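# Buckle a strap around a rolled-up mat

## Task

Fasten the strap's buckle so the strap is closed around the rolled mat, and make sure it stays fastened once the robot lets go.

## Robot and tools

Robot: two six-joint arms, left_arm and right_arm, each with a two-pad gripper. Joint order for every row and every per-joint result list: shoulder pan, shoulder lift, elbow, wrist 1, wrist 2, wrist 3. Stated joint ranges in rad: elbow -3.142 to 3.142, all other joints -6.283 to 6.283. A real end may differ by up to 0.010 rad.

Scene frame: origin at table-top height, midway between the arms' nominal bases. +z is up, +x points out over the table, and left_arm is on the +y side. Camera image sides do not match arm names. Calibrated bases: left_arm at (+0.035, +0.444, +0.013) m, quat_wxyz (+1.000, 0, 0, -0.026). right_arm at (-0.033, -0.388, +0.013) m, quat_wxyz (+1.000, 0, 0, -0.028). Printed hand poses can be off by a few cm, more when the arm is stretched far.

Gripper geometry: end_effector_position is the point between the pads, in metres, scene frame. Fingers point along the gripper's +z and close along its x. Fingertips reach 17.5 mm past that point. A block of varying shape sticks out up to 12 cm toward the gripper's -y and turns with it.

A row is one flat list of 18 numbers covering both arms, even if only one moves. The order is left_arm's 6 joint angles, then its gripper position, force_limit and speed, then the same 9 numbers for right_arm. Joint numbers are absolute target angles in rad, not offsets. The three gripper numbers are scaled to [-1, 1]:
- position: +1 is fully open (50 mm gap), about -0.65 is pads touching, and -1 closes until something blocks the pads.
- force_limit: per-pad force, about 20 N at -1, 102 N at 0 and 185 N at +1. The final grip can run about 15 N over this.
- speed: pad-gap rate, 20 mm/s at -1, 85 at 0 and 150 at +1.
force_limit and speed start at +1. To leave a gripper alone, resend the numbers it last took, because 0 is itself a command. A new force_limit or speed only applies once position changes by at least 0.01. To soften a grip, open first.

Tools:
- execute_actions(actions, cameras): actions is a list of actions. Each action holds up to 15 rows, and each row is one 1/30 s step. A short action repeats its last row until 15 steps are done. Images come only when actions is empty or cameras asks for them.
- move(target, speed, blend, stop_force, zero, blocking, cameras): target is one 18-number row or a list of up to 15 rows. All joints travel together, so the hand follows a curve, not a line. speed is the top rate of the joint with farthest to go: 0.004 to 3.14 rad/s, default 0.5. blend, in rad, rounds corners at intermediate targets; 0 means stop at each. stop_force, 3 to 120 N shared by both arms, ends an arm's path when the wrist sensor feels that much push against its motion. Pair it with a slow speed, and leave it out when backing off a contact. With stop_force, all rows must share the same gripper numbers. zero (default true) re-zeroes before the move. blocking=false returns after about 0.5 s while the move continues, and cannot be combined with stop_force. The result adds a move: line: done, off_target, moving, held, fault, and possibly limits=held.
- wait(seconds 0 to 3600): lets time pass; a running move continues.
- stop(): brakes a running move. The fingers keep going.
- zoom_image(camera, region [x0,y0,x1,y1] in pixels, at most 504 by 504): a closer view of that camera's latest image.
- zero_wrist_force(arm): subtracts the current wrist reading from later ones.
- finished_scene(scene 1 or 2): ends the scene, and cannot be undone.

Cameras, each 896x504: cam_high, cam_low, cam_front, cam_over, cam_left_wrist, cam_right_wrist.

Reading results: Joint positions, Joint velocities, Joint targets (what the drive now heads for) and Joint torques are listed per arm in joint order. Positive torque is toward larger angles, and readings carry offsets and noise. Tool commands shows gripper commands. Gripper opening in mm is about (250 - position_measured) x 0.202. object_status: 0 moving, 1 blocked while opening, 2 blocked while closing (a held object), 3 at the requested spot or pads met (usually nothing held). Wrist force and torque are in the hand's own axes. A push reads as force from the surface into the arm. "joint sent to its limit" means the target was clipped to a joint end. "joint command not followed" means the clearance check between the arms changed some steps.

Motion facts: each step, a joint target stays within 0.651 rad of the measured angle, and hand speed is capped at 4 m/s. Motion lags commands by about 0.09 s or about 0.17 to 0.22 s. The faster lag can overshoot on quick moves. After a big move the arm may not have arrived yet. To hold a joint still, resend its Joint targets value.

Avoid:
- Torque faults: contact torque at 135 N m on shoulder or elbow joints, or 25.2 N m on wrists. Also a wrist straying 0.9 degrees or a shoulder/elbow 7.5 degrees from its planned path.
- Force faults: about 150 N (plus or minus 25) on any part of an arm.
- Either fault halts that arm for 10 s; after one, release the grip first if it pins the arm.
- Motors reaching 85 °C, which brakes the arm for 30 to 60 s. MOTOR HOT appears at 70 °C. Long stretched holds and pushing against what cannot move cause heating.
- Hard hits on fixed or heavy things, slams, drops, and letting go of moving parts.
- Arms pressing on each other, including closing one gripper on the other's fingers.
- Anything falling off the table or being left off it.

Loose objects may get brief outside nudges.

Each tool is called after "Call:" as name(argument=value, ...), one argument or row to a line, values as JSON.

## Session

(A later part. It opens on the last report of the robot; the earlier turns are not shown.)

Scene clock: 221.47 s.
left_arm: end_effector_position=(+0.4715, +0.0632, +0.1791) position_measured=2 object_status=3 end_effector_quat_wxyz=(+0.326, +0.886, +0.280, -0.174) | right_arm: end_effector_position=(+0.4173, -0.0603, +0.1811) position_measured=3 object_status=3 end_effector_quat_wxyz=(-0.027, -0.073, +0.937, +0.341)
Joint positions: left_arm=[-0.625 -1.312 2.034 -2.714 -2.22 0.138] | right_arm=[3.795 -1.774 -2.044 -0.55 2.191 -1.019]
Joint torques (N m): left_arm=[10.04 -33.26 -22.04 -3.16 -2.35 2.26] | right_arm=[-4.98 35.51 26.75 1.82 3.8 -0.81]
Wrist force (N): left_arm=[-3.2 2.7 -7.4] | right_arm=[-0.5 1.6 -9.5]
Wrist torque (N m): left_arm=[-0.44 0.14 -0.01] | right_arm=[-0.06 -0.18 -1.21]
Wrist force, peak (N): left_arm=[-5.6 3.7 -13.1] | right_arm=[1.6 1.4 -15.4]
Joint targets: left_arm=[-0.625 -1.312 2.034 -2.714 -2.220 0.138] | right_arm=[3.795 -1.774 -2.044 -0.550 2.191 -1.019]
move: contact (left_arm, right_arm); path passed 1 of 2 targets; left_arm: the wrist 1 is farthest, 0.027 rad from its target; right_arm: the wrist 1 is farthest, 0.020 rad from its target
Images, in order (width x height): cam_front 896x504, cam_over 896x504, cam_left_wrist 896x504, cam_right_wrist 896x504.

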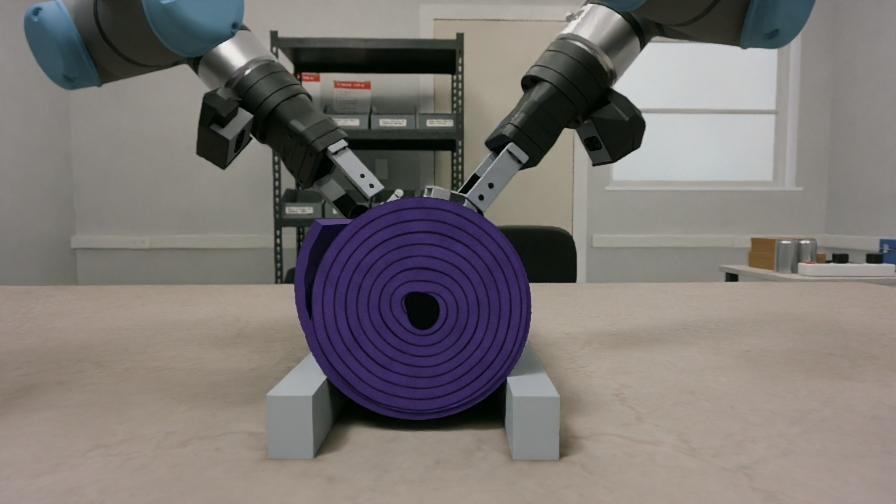

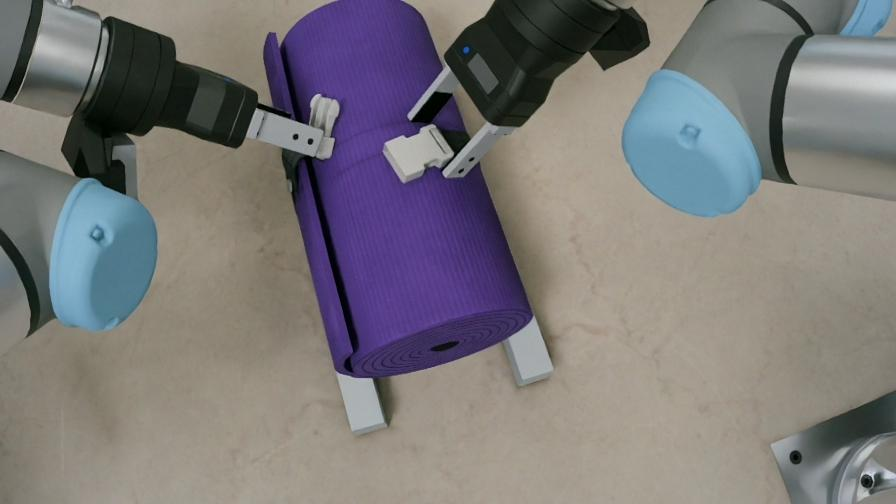

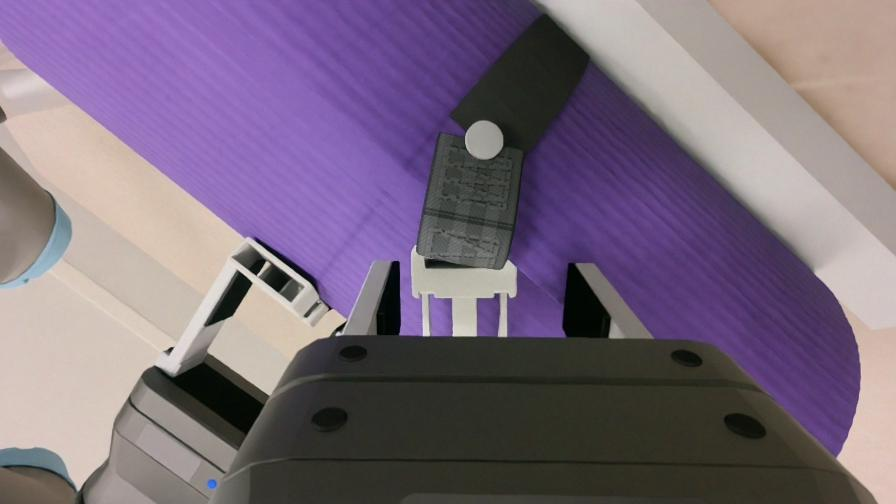

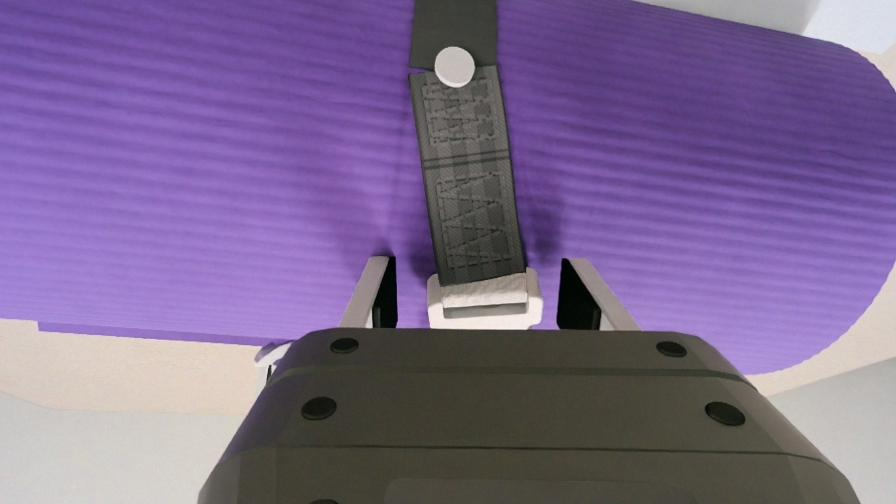

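Call:
move(
  target=[
    [-0.607,-1.338,2.030,-2.671,-2.2275,0.158,1,1,-1,3.795,-1.774,-2.044,-0.550,2.191,-1.019,-1,1,-1],
    [-0.6271,-1.3254,2.0091,-2.6764,-2.2194,0.1350,1,1,-1,3.795,-1.774,-2.044,-0.550,2.191,-1.019,-1,1,-1],
  ],
  speed=0.08,
)

Call:
move(
  target=[-0.6510,-1.2902,2.0144,-2.7332,-2.2094,0.1079,1,1,-1,3.795,-1.774,-2.044,-0.550,2.191,-1.019,-1,1,-1],
  speed=0.05,
  stop_force=8,
  cameras=["cam_over","cam_front","cam_left_wrist"],
)

Call:
zoom_image(
  camera="cam_over",
  region=[240, 60, 490, 200],
)

Call:
zoom_image(
  camera="cam_front",
  region=[340, 140, 520, 240],
)

Scene clock: 251.77 s.
left_arm: end_effector_position=(+0.4742, +0.0594, +0.1921) position_measured=2 object_status=3 end_effector_quat_wxyz=(+0.326, +0.886, +0.280, -0.174) end_effector_velocity=(+0.000, +0.001, +0.001) end_effector_angular_velocity=(-0.001, -0.005, -0.003) | right_arm: end_effector_position=(+0.4174, -0.0606, +0.1811) position_measured=93 object_status=2 end_effector_quat_wxyz=(-0.026, -0.073, +0.937, +0.341)
Joint positions: left_arm=[-0.627 -1.325 2.009 -2.677 -2.219 0.135] | right_arm=[3.795 -1.774 -2.044 -0.55 2.191 -1.019]
Joint velocities: left_arm=[0.001 -0.003 0.003 0 0.001 0.005] | right_arm=[within noise]
Joint torques (N m): left_arm=[9.46 -43.58 -14.17 -3.63 -2.81 2.65] | right_arm=[-7.94 38.59 13.91 4.97 -1.5 -0.64]
Wrist force (N): left_arm=[-0.3 -2.5 0.9] | right_arm=[-0.6 1.6 -1.5]
Wrist torque (N m): left_arm=[-0.41 -0.09 -0.15] | right_arm=[-0.14 0.04 -1.16]
Wrist force, peak (N): left_arm=[-4.5 2.8 -8.6] | right_arm=[0.3 2.8 -10.6]
Joint targets: left_arm=[-0.627 -1.325 2.009 -2.676 -2.219 0.135] | right_arm=[3.795 -1.774 -2.044 -0.550 2.191 -1.019]
move: done

Scene clock: 254.03 s.
left_arm: end_effector_position=(+0.4717, +0.0461, +0.1776) position_measured=2 object_status=3 end_effector_quat_wxyz=(+0.326, +0.886, +0.280, -0.174) | right_arm: end_effector_position=(+0.4174, -0.0606, +0.1811) position_measured=93 object_status=2 end_effector_quat_wxyz=(-0.026, -0.073, +0.937, +0.341)
Joint positions: left_arm=[-0.651 -1.29 2.014 -2.733 -2.209 0.108] | right_arm=[3.795 -1.774 -2.044 -0.55 2.191 -1.019]
Joint torques (N m): left_arm=[10.99 -44.09 -23.73 -0.88 -3.17 2.46] | right_arm=[-7.68 38.6 21.1 4.94 -1.48 0.56]
Wrist force (N): left_arm=[-0.2 -2.4 0.7] | right_arm=[-0.4 1.6 -1.4]
Wrist torque (N m): left_arm=[-0.39 -0.11 -0.13] | right_arm=[-0.13 0.00 -1.16]
Wrist force, peak (N): left_arm=[-0.3 -2.4 1.3] | right_arm=[-0.7 1.8 -1.7]
Joint targets: left_arm=[-0.651 -1.290 2.014 -2.733 -2.209 0.108] | right_arm=[3.795 -1.774 -2.044 -0.550 2.191 -1.019]
move: done
Images, in order (width x height): cam_front 896x504, cam_over 896x504, cam_left_wrist 896x504.

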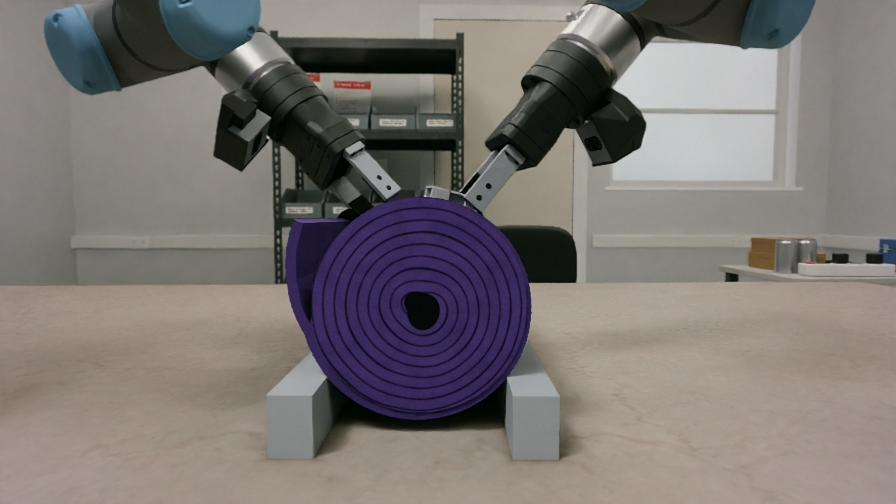

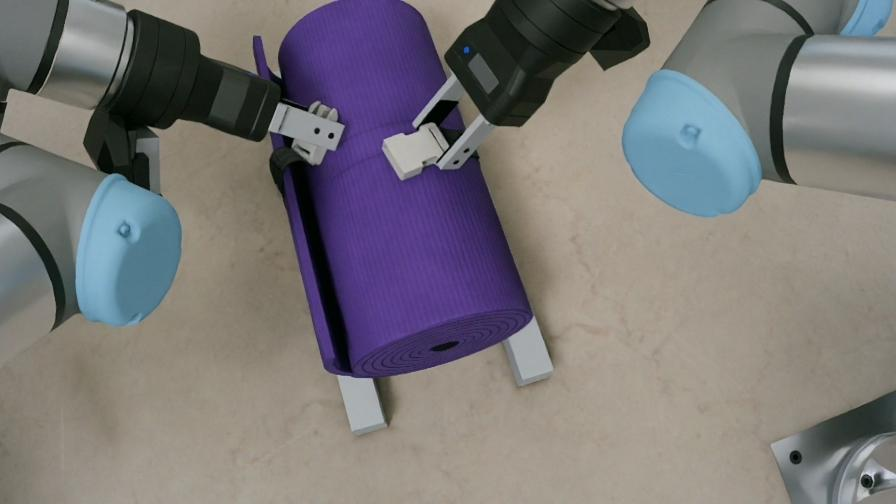

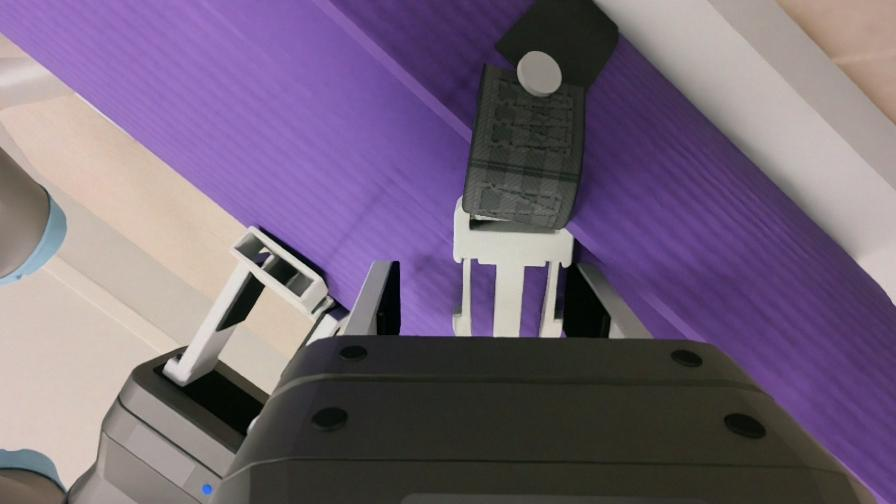

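Scaled by 2.016.

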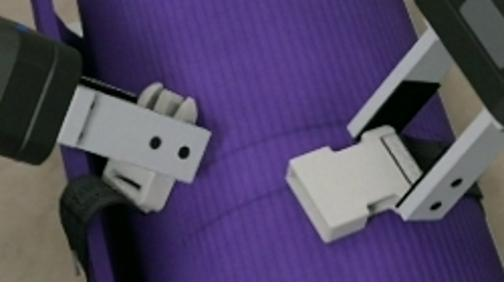

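Scaled by 2.800.

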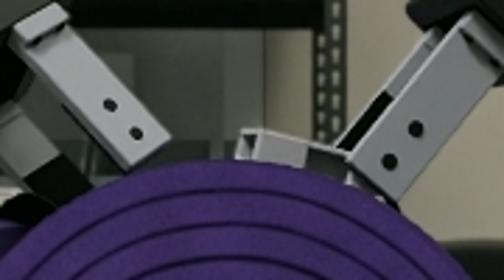

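Call:
move(
  target=[-0.6466,-1.2642,2.0073,-2.7492,-2.2113,0.1130,1,1,-1,3.795,-1.774,-2.044,-0.550,2.191,-1.019,-1,1,-1],
  speed=0.05,
  stop_force=8,
)

Call:
move(
  target=[-0.6440,-1.2750,2.0460,-2.7752,-2.2123,0.1159,1,1,-1,3.795,-1.774,-2.044,-0.550,2.191,-1.019,-1,1,-1],
  speed=0.05,
  stop_force=15,
  cameras=["cam_over","cam_front","cam_left_wrist"],
)

Call:
zoom_image(
  camera="cam_over",
  region=[240, 60, 490, 200],
)

Scene clock: 268.53 s.
left_arm: end_effector_position=(+0.4756, +0.0449, +0.1713) position_measured=2 object_status=3 end_effector_quat_wxyz=(+0.326, +0.886, +0.280, -0.174) | right_arm: end_effector_position=(+0.4174, -0.0606, +0.1811) position_measured=93 object_status=2 end_effector_quat_wxyz=(-0.026, -0.073, +0.937, +0.341)
Joint positions: left_arm=[-0.648 -1.272 2.009 -2.745 -2.211 0.112] | right_arm=[3.795 -1.774 -2.044 -0.55 2.191 -1.019]
Joint torques (N m): left_arm=[-10.11 -31.89 -12.16 -0.74 0.62 -2.64] | right_arm=[-7.02 38.89 24.09 4.9 -1.43 0.68]
Wrist force (N): left_arm=[-0.8 -3.0 -5.2] | right_arm=[-0.7 1.3 -1.1]
Wrist torque (N m): left_arm=[-0.45 0.04 -0.24] | right_arm=[-0.16 0.06 -1.16]
Wrist force, peak (N): left_arm=[-12.2 -8.4 -19.7] | right_arm=[-0.7 1.8 -1.7]
Joint targets: left_arm=[-0.648 -1.272 2.009 -2.745 -2.211 0.112] | right_arm=[3.795 -1.774 -2.044 -0.550 2.191 -1.019]
move: contact (left_arm)

Scene clock: 270.10 s.
left_arm: end_effector_position=(+0.4686, +0.0533, +0.1619) position_measured=2 object_status=3 end_effector_quat_wxyz=(+0.326, +0.886, +0.280, -0.174) | right_arm: end_effector_position=(+0.4174, -0.0606, +0.1811) position_measured=93 object_status=2 end_effector_quat_wxyz=(-0.026, -0.073, +0.937, +0.341)
Joint positions: left_arm=[-0.644 -1.275 2.046 -2.775 -2.212 0.116] | right_arm=[3.795 -1.774 -2.044 -0.55 2.191 -1.019]
Joint torques (N m): left_arm=[0.66 -35.31 -25.22 -0.43 -2.26 -0.35] | right_arm=[-7.09 38.76 24.11 4.99 -1.54 0.73]
Wrist force (N): left_arm=[-1.0 -1.6 -4.0] | right_arm=[-0.4 1.5 -1.4]
Wrist torque (N m): left_arm=[-0.39 0.01 -0.23] | right_arm=[-0.13 0.02 -1.16]
Wrist force, peak (N): left_arm=[-2.3 3.1 -10.4] | right_arm=[-0.5 1.6 -1.5]
Joint targets: left_arm=[-0.644 -1.275 2.046 -2.775 -2.212 0.116] | right_arm=[3.795 -1.774 -2.044 -0.550 2.191 -1.019]
move: done
Images, in order (width x height): cam_front 896x504, cam_over 896x504, cam_left_wrist 896x504.

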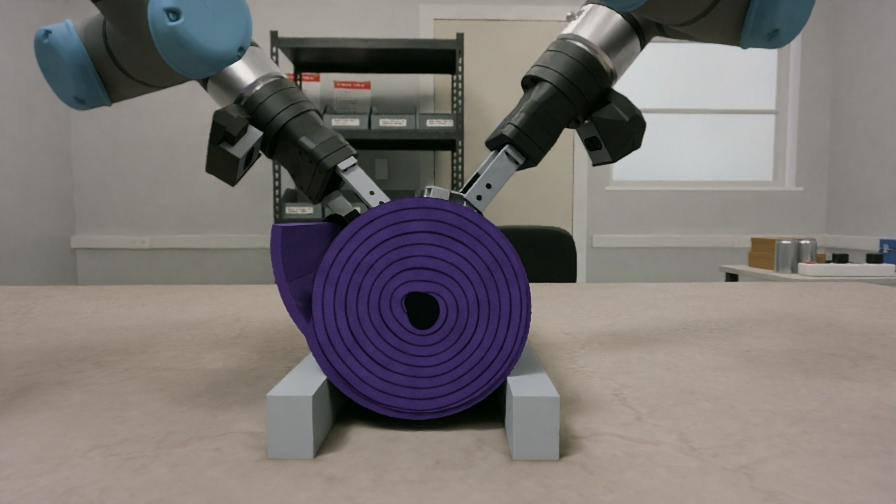

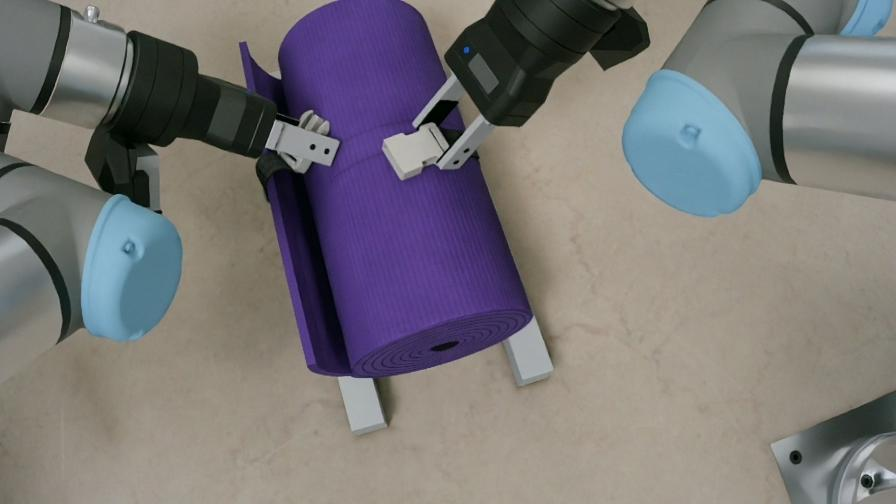

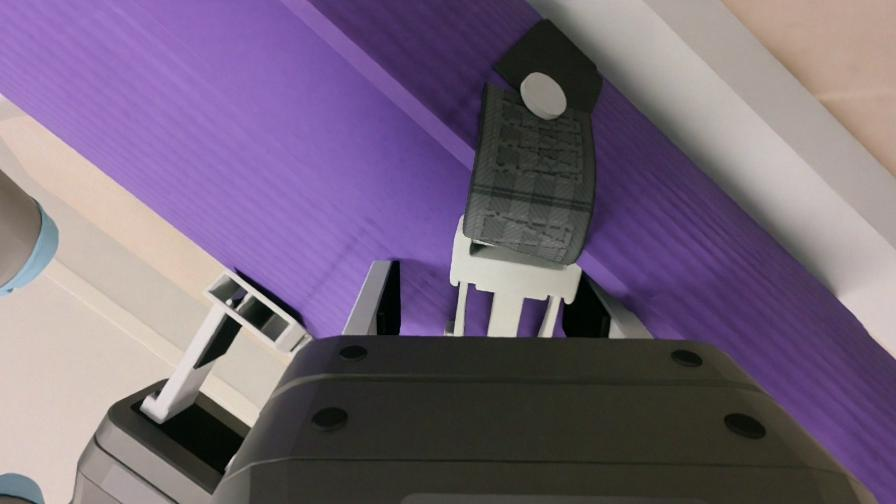

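Scaled by 2.016.

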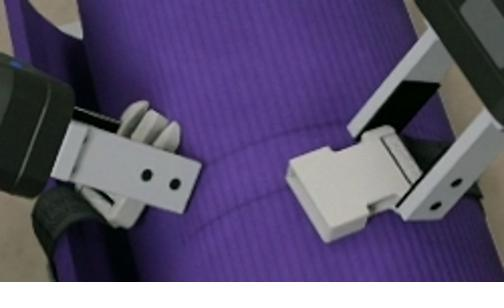

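Call:
move(
  target=[
    [-0.6466,-1.2642,2.0073,-2.7492,-2.2113,0.1130,1,1,-1,3.795,-1.774,-2.044,-0.550,2.191,-1.019,-1,1,-1],
    [-0.6271,-1.3254,2.0091,-2.6764,-2.2194,0.1350,1,1,-1,3.795,-1.774,-2.044,-0.550,2.191,-1.019,-1,1,-1],
    [-0.6130,-1.3597,2.0864,-2.7862,-2.2128,0.8447,1,1,-1,3.795,-1.774,-2.044,-0.550,2.191,-1.019,-1,1,-1],
  ],
  speed=[0.05,0.1,0.4],
  cameras=["cam_over","cam_left_wrist"],
)

Scene clock: 295.80 s.
left_arm: end_effector_position=(+0.4685, +0.0763, +0.1938) position_measured=2 object_status=3 end_effector_quat_wxyz=(+0.382, +0.923, -0.048, -0.020) | right_arm: end_effector_position=(+0.4174, -0.0606, +0.1811) position_measured=93 object_status=2 end_effector_quat_wxyz=(-0.026, -0.073, +0.937, +0.341)
Joint positions: left_arm=[-0.613 -1.36 2.086 -2.786 -2.213 0.844] | right_arm=[3.795 -1.774 -2.044 -0.55 2.191 -1.019]
Joint torques (N m): left_arm=[2.75 -29.8 -26.15 -0.98 -0.1 0.36] | right_arm=[6.95 18.39 23.74 2.33 2.04 0.55]
Wrist force (N): left_arm=[0.3 -3.3 1.0] | right_arm=[-0.7 0.8 -1.1]
Wrist torque (N m): left_arm=[-0.57 -0.20 -0.13] | right_arm=[-0.15 0.04 -1.16]
Wrist force, peak (N): left_arm=[-8.1 -46.9 -55.5] | right_arm=[3.1 1.2 -22.1]
Joint targets: left_arm=[-0.613 -1.360 2.086 -2.786 -2.213 0.845] | right_arm=[3.795 -1.774 -2.044 -0.550 2.191 -1.019]
move: done

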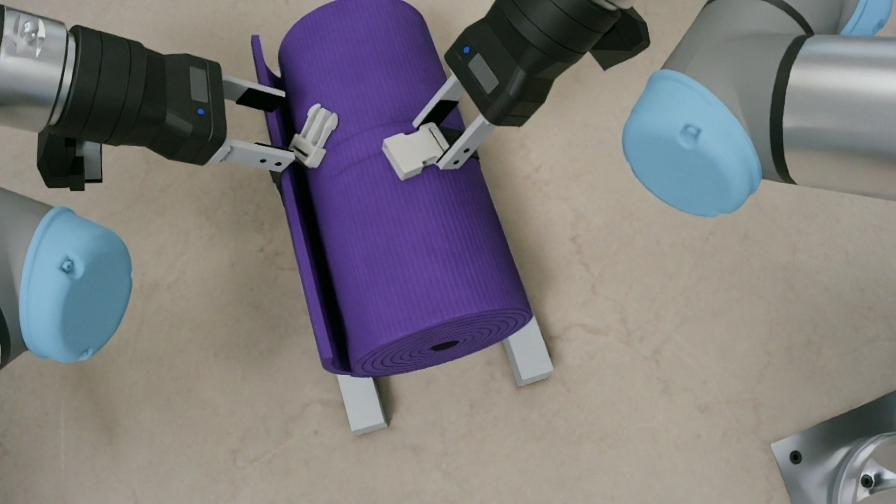

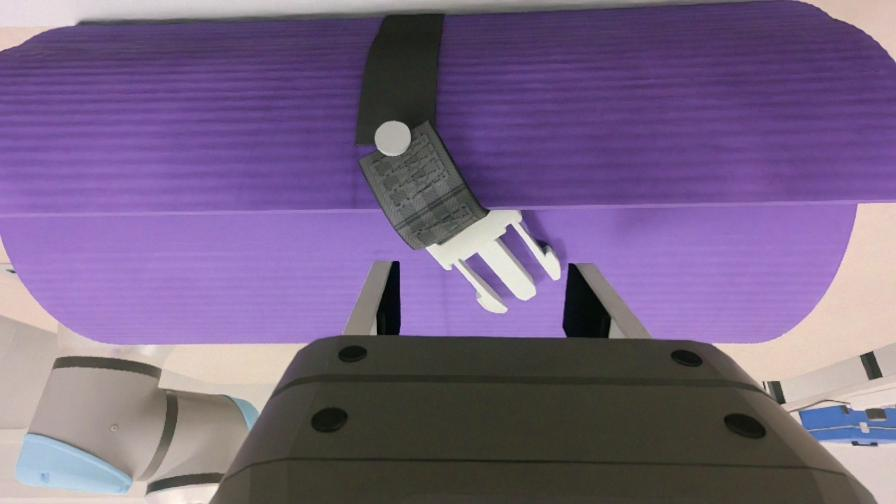

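Call:
move(
  target=[-0.6566,-1.2910,2.0885,-2.8849,-2.1918,0.7974,1,1,-1,3.795,-1.774,-2.044,-0.550,2.191,-1.019,-1,1,-1],
  speed=0.05,
  stop_force=8,
)

Call:
move(
  target=[-0.6469,-1.2849,2.0988,-2.8952,-2.1966,0.8078,1,1,-1,3.795,-1.774,-2.044,-0.550,2.191,-1.019,-1,1,-1],
  speed=0.05,
  stop_force=12,
  cameras=["cam_over","cam_left_wrist"],
)

Scene clock: 303.33 s.
left_arm: end_effector_position=(+0.4663, +0.0539, +0.1714) position_measured=2 object_status=3 end_effector_quat_wxyz=(+0.382, +0.923, -0.048, -0.020) | right_arm: end_effector_position=(+0.4174, -0.0606, +0.1811) position_measured=93 object_status=2 end_effector_quat_wxyz=(-0.026, -0.073, +0.937, +0.341)
Joint positions: left_arm=[-0.652 -1.298 2.088 -2.875 -2.194 0.802] | right_arm=[3.795 -1.774 -2.044 -0.55 2.191 -1.019]
Joint torques (N m): left_arm=[6.97 -37.77 -18.34 -4.65 -3.7 2.48] | right_arm=[6.6 18.35 24.41 2.45 3.4 0.57]
Wrist force (N): left_arm=[1.7 -5.7 -7.8] | right_arm=[-0.8 0.6 -1.1]
Wrist torque (N m): left_arm=[-0.55 0.08 -0.23] | right_arm=[-0.18 0.05 -1.16]
Wrist force, peak (N): left_arm=[1.5 -7.8 -23.6] | right_arm=[-0.4 1.1 -1.5]
Joint targets: left_arm=[-0.652 -1.298 2.088 -2.876 -2.194 0.802] | right_arm=[3.795 -1.774 -2.044 -0.550 2.191 -1.019]
move: contact (left_arm)

Scene clock: 304.57 s.
left_arm: end_effector_position=(+0.4664, +0.0545, +0.1701) position_measured=2 object_status=3 end_effector_quat_wxyz=(+0.382, +0.923, -0.048, -0.020) | right_arm: end_effector_position=(+0.4174, -0.0606, +0.1811) position_measured=93 object_status=2 end_effector_quat_wxyz=(-0.026, -0.073, +0.937, +0.341)
Joint positions: left_arm=[-0.651 -1.295 2.09 -2.879 -2.194 0.803] | right_arm=[3.795 -1.774 -2.044 -0.55 2.191 -1.019]
Joint torques (N m): left_arm=[-16.98 -27.69 -22.38 -3.73 -0.25 -2.66] | right_arm=[6.64 18.14 24.5 2.51 3.45 0.57]
Wrist force (N): left_arm=[2.3 -2.0 -19.4] | right_arm=[-0.6 1.1 -1.3]
Wrist torque (N m): left_arm=[-0.56 0.38 -0.21] | right_arm=[-0.15 0.06 -1.16]
Wrist force, peak (N): left_arm=[4.0 5.1 -25.2] | right_arm=[-0.6 1.2 -1.4]
Joint targets: left_arm=[-0.651 -1.295 2.090 -2.879 -2.194 0.803] | right_arm=[3.795 -1.774 -2.044 -0.550 2.191 -1.019]
move: contact (left_arm); left_arm: the wrist 1 is farthest, 0.016 rad from its target

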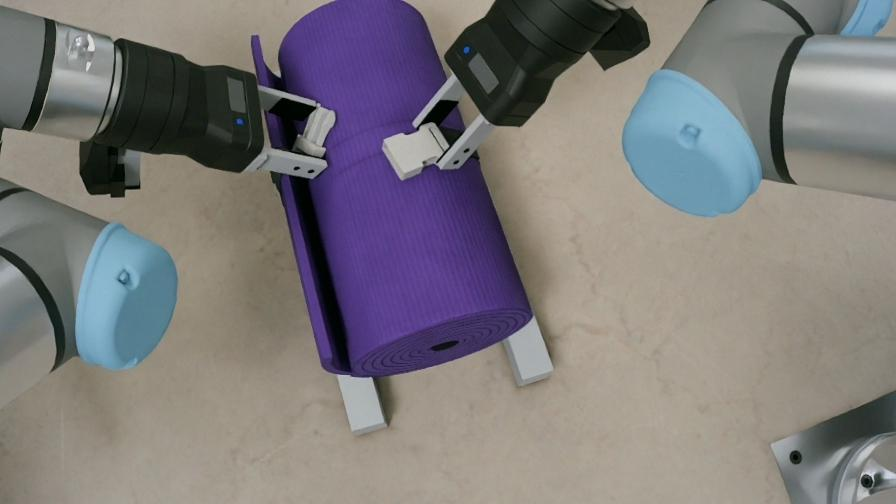

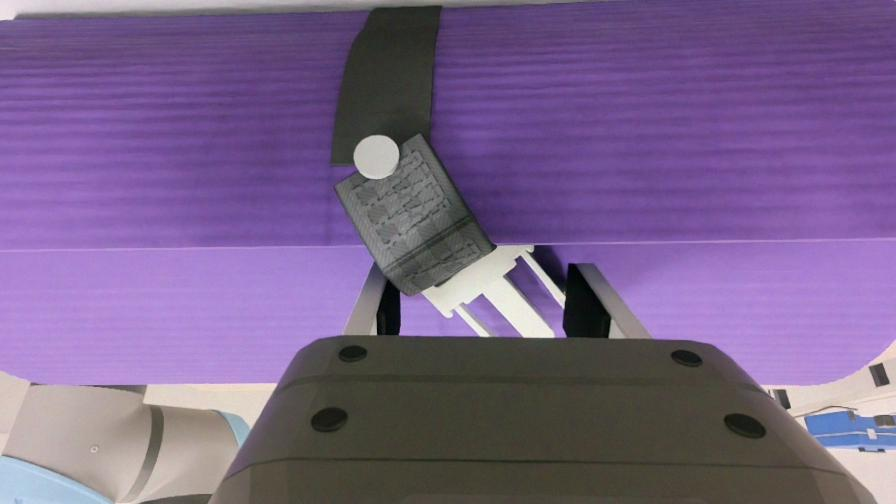

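Call:
execute_actions(
  actions=[],
  cameras=["cam_front","cam_low","cam_over"],
)

Call:
zoom_image(
  camera="cam_low",
  region=[240, 100, 420, 220],
)

Call:
zoom_image(
  camera="cam_over",
  region=[240, 70, 390, 200],
)

Call:
zoom_image(
  camera="cam_front",
  region=[270, 120, 450, 240],
)

Scene clock: 323.93 s.
left_arm: end_effector_position=(+0.4664, +0.0545, +0.1701) position_measured=2 object_status=3 end_effector_quat_wxyz=(+0.382, +0.923, -0.048, -0.020) | right_arm: end_effector_position=(+0.4174, -0.0606, +0.1811) position_measured=93 object_status=2 end_effector_quat_wxyz=(-0.026, -0.073, +0.937, +0.341)
Joint positions: left_arm=[-0.651 -1.295 2.09 -2.879 -2.194 0.803] | right_arm=[3.795 -1.774 -2.044 -0.55 2.191 -1.019]
Joint velocities: within noise
Joint torques (N m): left_arm=[-16.33 -26.12 -20.42 -3.52 -3.52 -1.31] | right_arm=[6.65 18.88 23.74 2.98 3.41 0.43]
Motor temperatures (°C): left_arm=[26 30 28 33 35 33] | right_arm=[33 32 24 30 41 35]
Wrist force (N): left_arm=[3.2 -3.3 -18.4] | right_arm=[-0.7 0.7 -1.3]
Wrist torque (N m): left_arm=[-0.61 0.35 -0.21] | right_arm=[-0.16 0.05 -1.15]
Wrist force, peak (N): left_arm=[2.5 -2.3 -19.3] | right_arm=[-0.6 1.2 -1.6]
Joint targets: left_arm=[-0.651 -1.295 2.090 -2.879 -2.194 0.803] | right_arm=[3.795 -1.774 -2.044 -0.550 2.191 -1.019]
Tool commands: left_gripper/position=+1.0 left_gripper/force_limit=+1.0 left_gripper/speed=-1.0 right_gripper/position=-1.0 right_gripper/force_limit=+1.0 right_gripper/speed=-1.0
Images, in order (width x height): cam_low 896x504, cam_front 896x504, cam_over 896x504.

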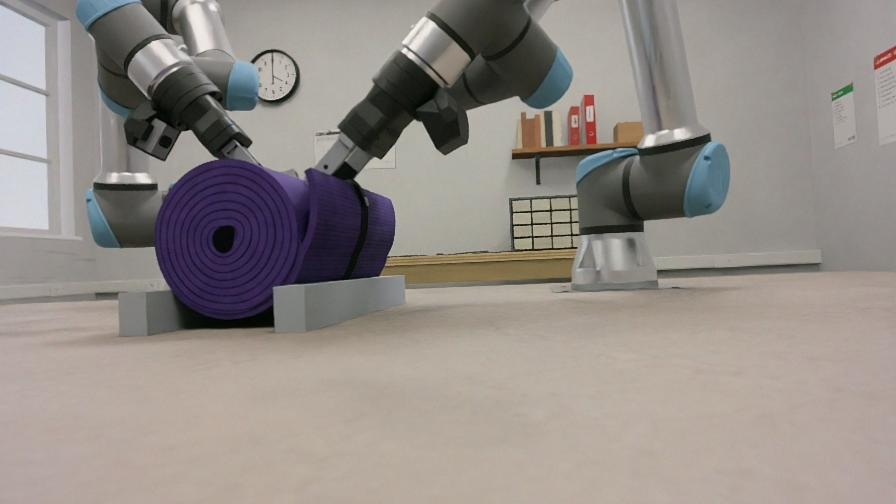

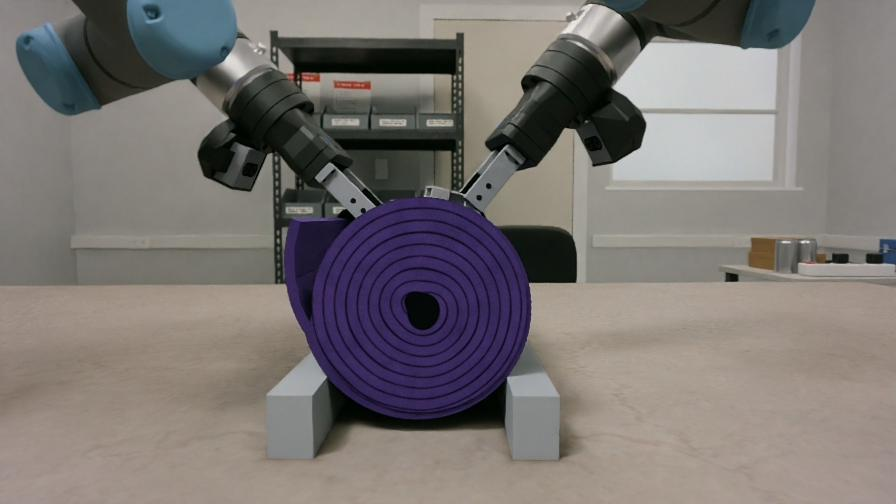

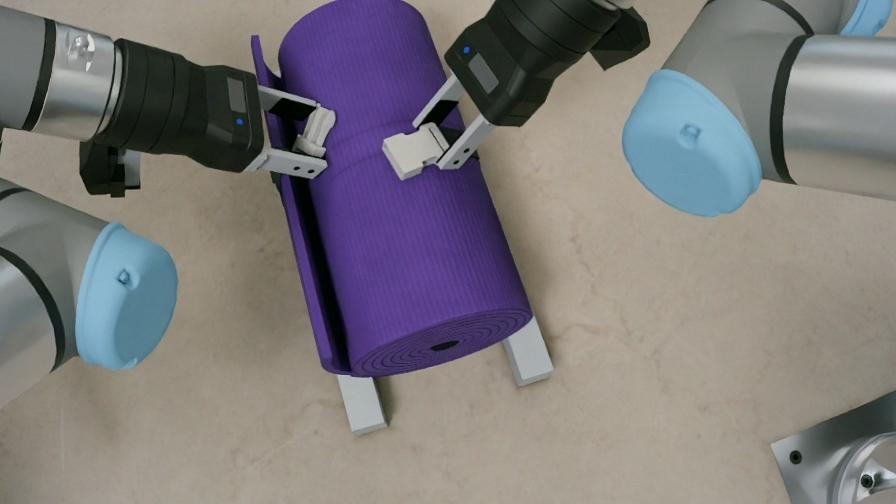

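Scaled by 2.800.

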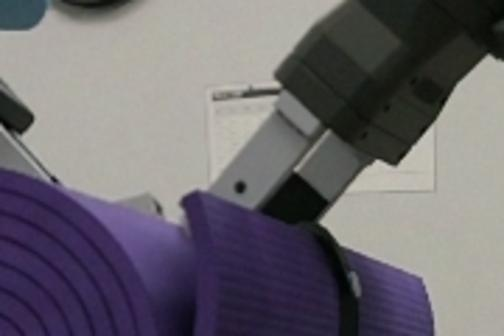

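Scaled by 3.360.

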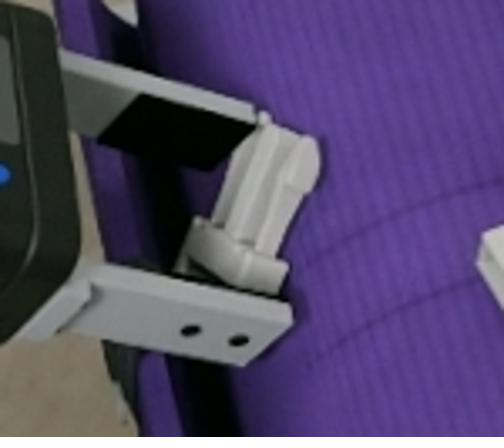

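Scaled by 2.800.

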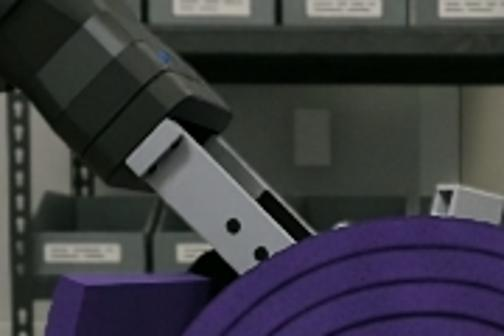

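Call:
move(
  target=[
    [-0.6485,-1.3020,2.0885,-2.8710,-2.1955,0.8050,1,-1,-1,3.795,-1.774,-2.044,-0.550,2.191,-1.019,-1,1,-1],
    [-0.6485,-1.3020,2.0885,-2.8710,-2.1955,0.8050,-1,-1,-1,3.795,-1.774,-2.044,-0.550,2.191,-1.019,-1,1,-1],
  ],
  speed=0.05,
  cameras=["cam_over","cam_left_wrist"],
)

Call:
zoom_image(
  camera="cam_over",
  region=[240, 70, 390, 200],
)

Call:
zoom_image(
  camera="cam_left_wrist",
  region=[330, 200, 630, 340],
)

Scene clock: 334.33 s.
left_arm: end_effector_position=(+0.4670, +0.0558, +0.1733) position_measured=250 object_status=3 end_effector_quat_wxyz=(+0.383, +0.922, -0.048, -0.019) | right_arm: end_effector_position=(+0.4174, -0.0606, +0.1811) position_measured=93 object_status=2 end_effector_quat_wxyz=(-0.026, -0.073, +0.937, +0.341)
Joint positions: left_arm=[-0.649 -1.302 2.089 -2.871 -2.195 0.805] | right_arm=[3.795 -1.774 -2.044 -0.55 2.191 -1.019]
Joint torques (N m): left_arm=[7.65 -26.66 -14.64 -2.03 -0.17 -2.45] | right_arm=[6.44 19.03 23.43 3.21 3.47 0.39]
Wrist force (N): left_arm=[0.8 -2.5 -1.4] | right_arm=[-0.7 0.7 -1.1]
Wrist torque (N m): left_arm=[-0.57 -0.18 -0.26] | right_arm=[-0.17 0.05 -1.16]
Wrist force, peak (N): left_arm=[2.5 -2.2 -19.3] | right_arm=[-0.5 1.1 -1.6]
Joint targets: left_arm=[-0.649 -1.302 2.089 -2.871 -2.196 0.805] | right_arm=[3.795 -1.774 -2.044 -0.550 2.191 -1.019]
move: done

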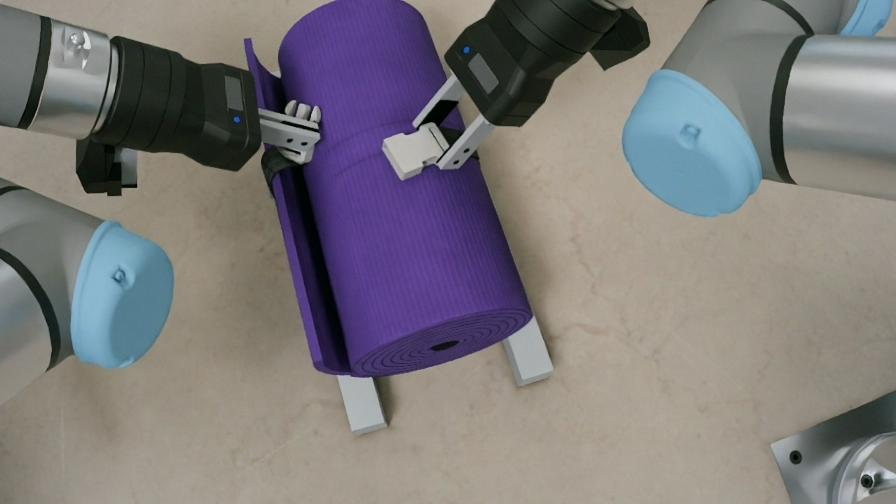

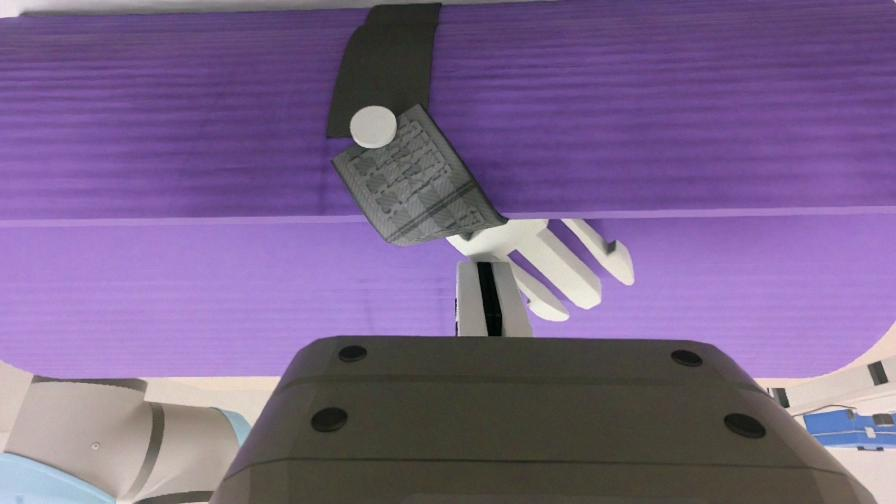

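Scaled by 3.360.

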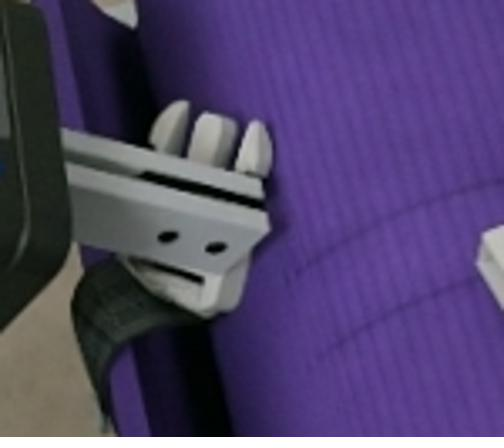

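Scaled by 1.680.

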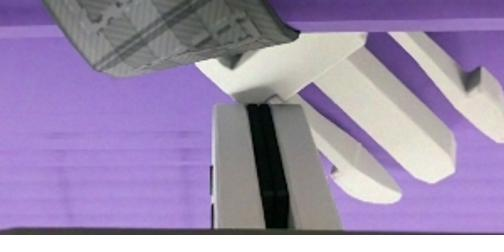

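Call:
move(
  target=[
    [-0.6130,-1.3597,2.0864,-2.7862,-2.2128,0.8447,1,1,-1,3.795,-1.774,-2.044,-0.550,2.191,-1.019,-1,1,-1],
    [-0.5776,-1.3992,2.0497,-2.6080,-2.2389,0.1926,1,1,-1,3.795,-1.774,-2.044,-0.550,2.191,-1.019,-1,1,-1],
  ],
  speed=[0.1,0.4],
  cameras=["cam_over","cam_left_wrist"],
)

Call:
zoom_image(
  camera="cam_over",
  region=[240, 70, 390, 200],
)

Call:
zoom_image(
  camera="cam_left_wrist",
  region=[330, 120, 630, 340],
)

Scene clock: 360.23 s.
left_arm: end_effector_position=(+0.4669, +0.0956, +0.2058) position_measured=3 object_status=3 end_effector_quat_wxyz=(+0.326, +0.886, +0.280, -0.174) | right_arm: end_effector_position=(+0.4174, -0.0606, +0.1811) position_measured=93 object_status=2 end_effector_quat_wxyz=(-0.026, -0.073, +0.937, +0.341)
Joint positions: left_arm=[-0.577 -1.399 2.05 -2.608 -2.239 0.193] | right_arm=[3.795 -1.774 -2.044 -0.55 2.191 -1.019]
Joint torques (N m): left_arm=[-6.82 -26.66 -14.51 -5.94 0.34 -0.52] | right_arm=[6.98 19.08 22.63 3.28 3.43 0.46]
Wrist force (N): left_arm=[-0.1 -2.7 0.9] | right_arm=[-0.7 0.7 -1.0]
Wrist torque (N m): left_arm=[-0.44 -0.11 -0.25] | right_arm=[-0.15 0.03 -1.16]
Wrist force, peak (N): left_arm=[0.2 -3.7 0.6] | right_arm=[-0.5 1.0 -1.7]
Joint targets: left_arm=[-0.578 -1.399 2.050 -2.608 -2.239 0.193] | right_arm=[3.795 -1.774 -2.044 -0.550 2.191 -1.019]
move: done

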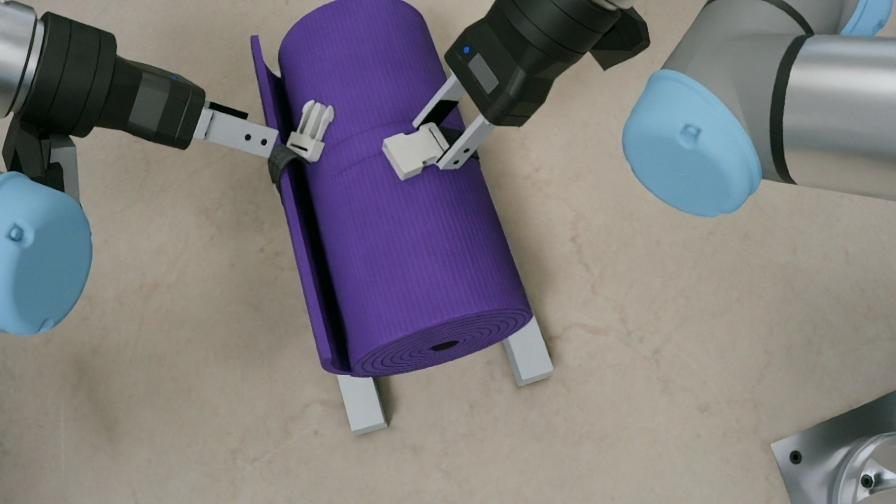

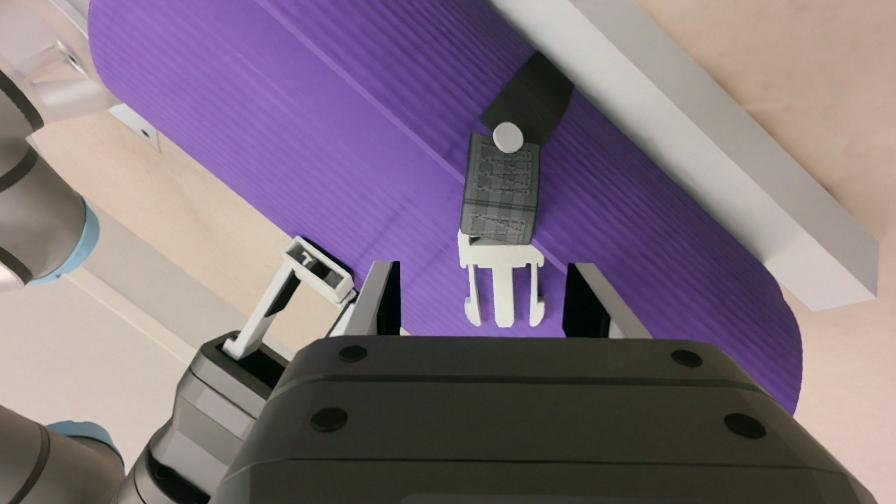

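Scaled by 3.360.

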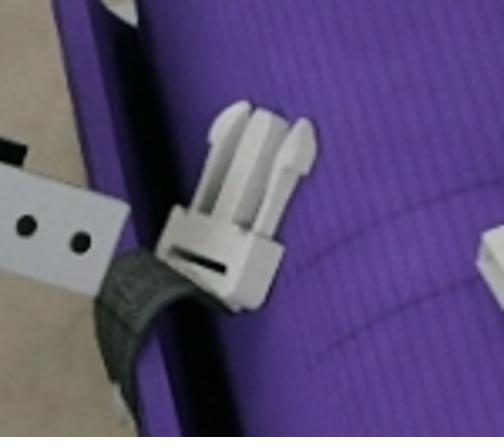

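Scaled by 1.680.

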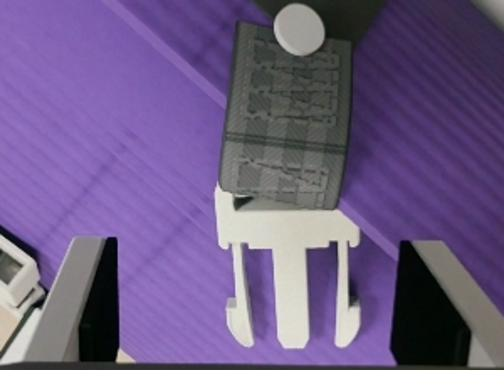

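Call:
move(
  target=[
    [-0.5924,-1.3297,2.0078,-2.6465,-2.2332,0.1741,1,-1,-1,3.795,-1.774,-2.044,-0.550,2.191,-1.019,-1,1,-1],
    [-0.6291,-1.2776,2.0173,-2.7338,-2.2185,0.1327,1,-1,-1,3.795,-1.774,-2.044,-0.550,2.191,-1.019,-1,1,-1],
  ],
  speed=[0.1,0.05],
  stop_force=8,
  cameras=["cam_over","cam_left_wrist"],
)

Call:
zoom_image(
  camera="cam_over",
  region=[240, 70, 390, 200],
)

Call:
zoom_image(
  camera="cam_left_wrist",
  region=[330, 160, 630, 340],
)

Scene clock: 381.47 s.
left_arm: end_effector_position=(+0.4797, +0.0635, +0.1792) position_measured=3 object_status=3 end_effector_quat_wxyz=(+0.326, +0.886, +0.281, -0.174) | right_arm: end_effector_position=(+0.4174, -0.0606, +0.1811) position_measured=93 object_status=2 end_effector_quat_wxyz=(-0.026, -0.073, +0.937, +0.341)
Joint positions: left_arm=[-0.614 -1.299 2.013 -2.698 -2.224 0.15] | right_arm=[3.795 -1.774 -2.044 -0.55 2.191 -1.019]
Joint torques (N m): left_arm=[9.38 -36.24 -22.24 -2.74 -2.78 2.19] | right_arm=[6.17 19.46 22.66 3.44 3.4 0.33]
Wrist force (N): left_arm=[-1.8 1.7 -8.0] | right_arm=[-0.8 0.7 -1.1]
Wrist torque (N m): left_arm=[-0.54 0.10 -0.04] | right_arm=[-0.16 0.05 -1.16]
Wrist force, peak (N): left_arm=[-3.1 2.5 -13.1] | right_arm=[-0.6 1.2 -1.5]
Joint targets: left_arm=[-0.614 -1.299 2.013 -2.698 -2.224 0.150] | right_arm=[3.795 -1.774 -2.044 -0.550 2.191 -1.019]
move: contact (left_arm); path passed 1 of 2 targets; left_arm: the wrist 1 is farthest, 0.035 rad from its target

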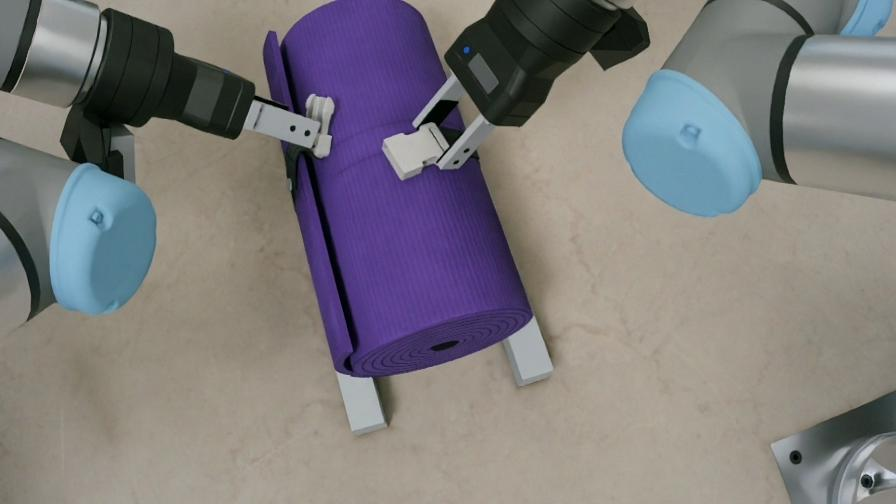

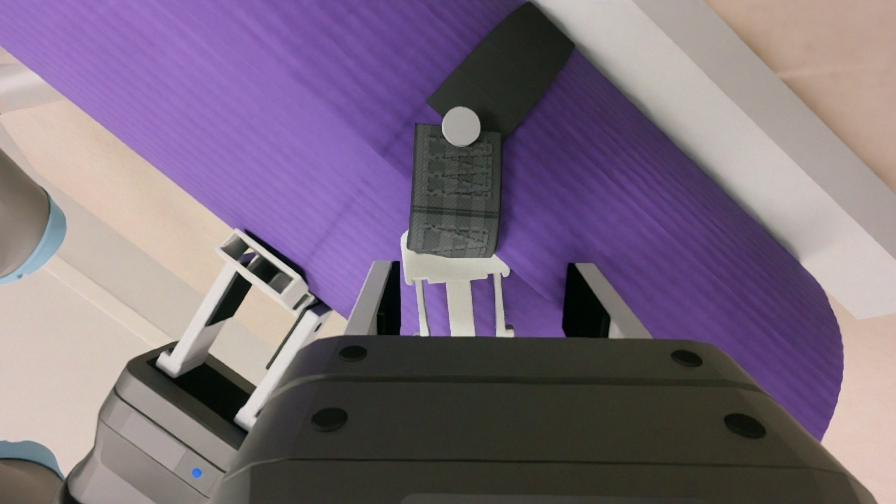

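Scaled by 3.360.

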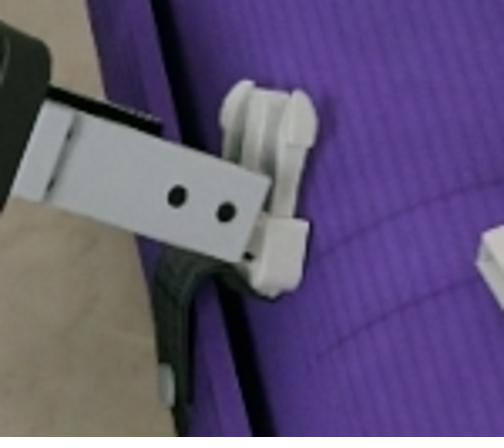

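Scaled by 1.680.

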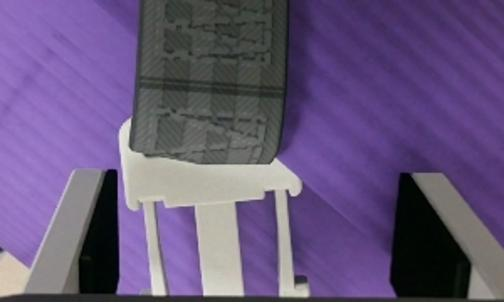

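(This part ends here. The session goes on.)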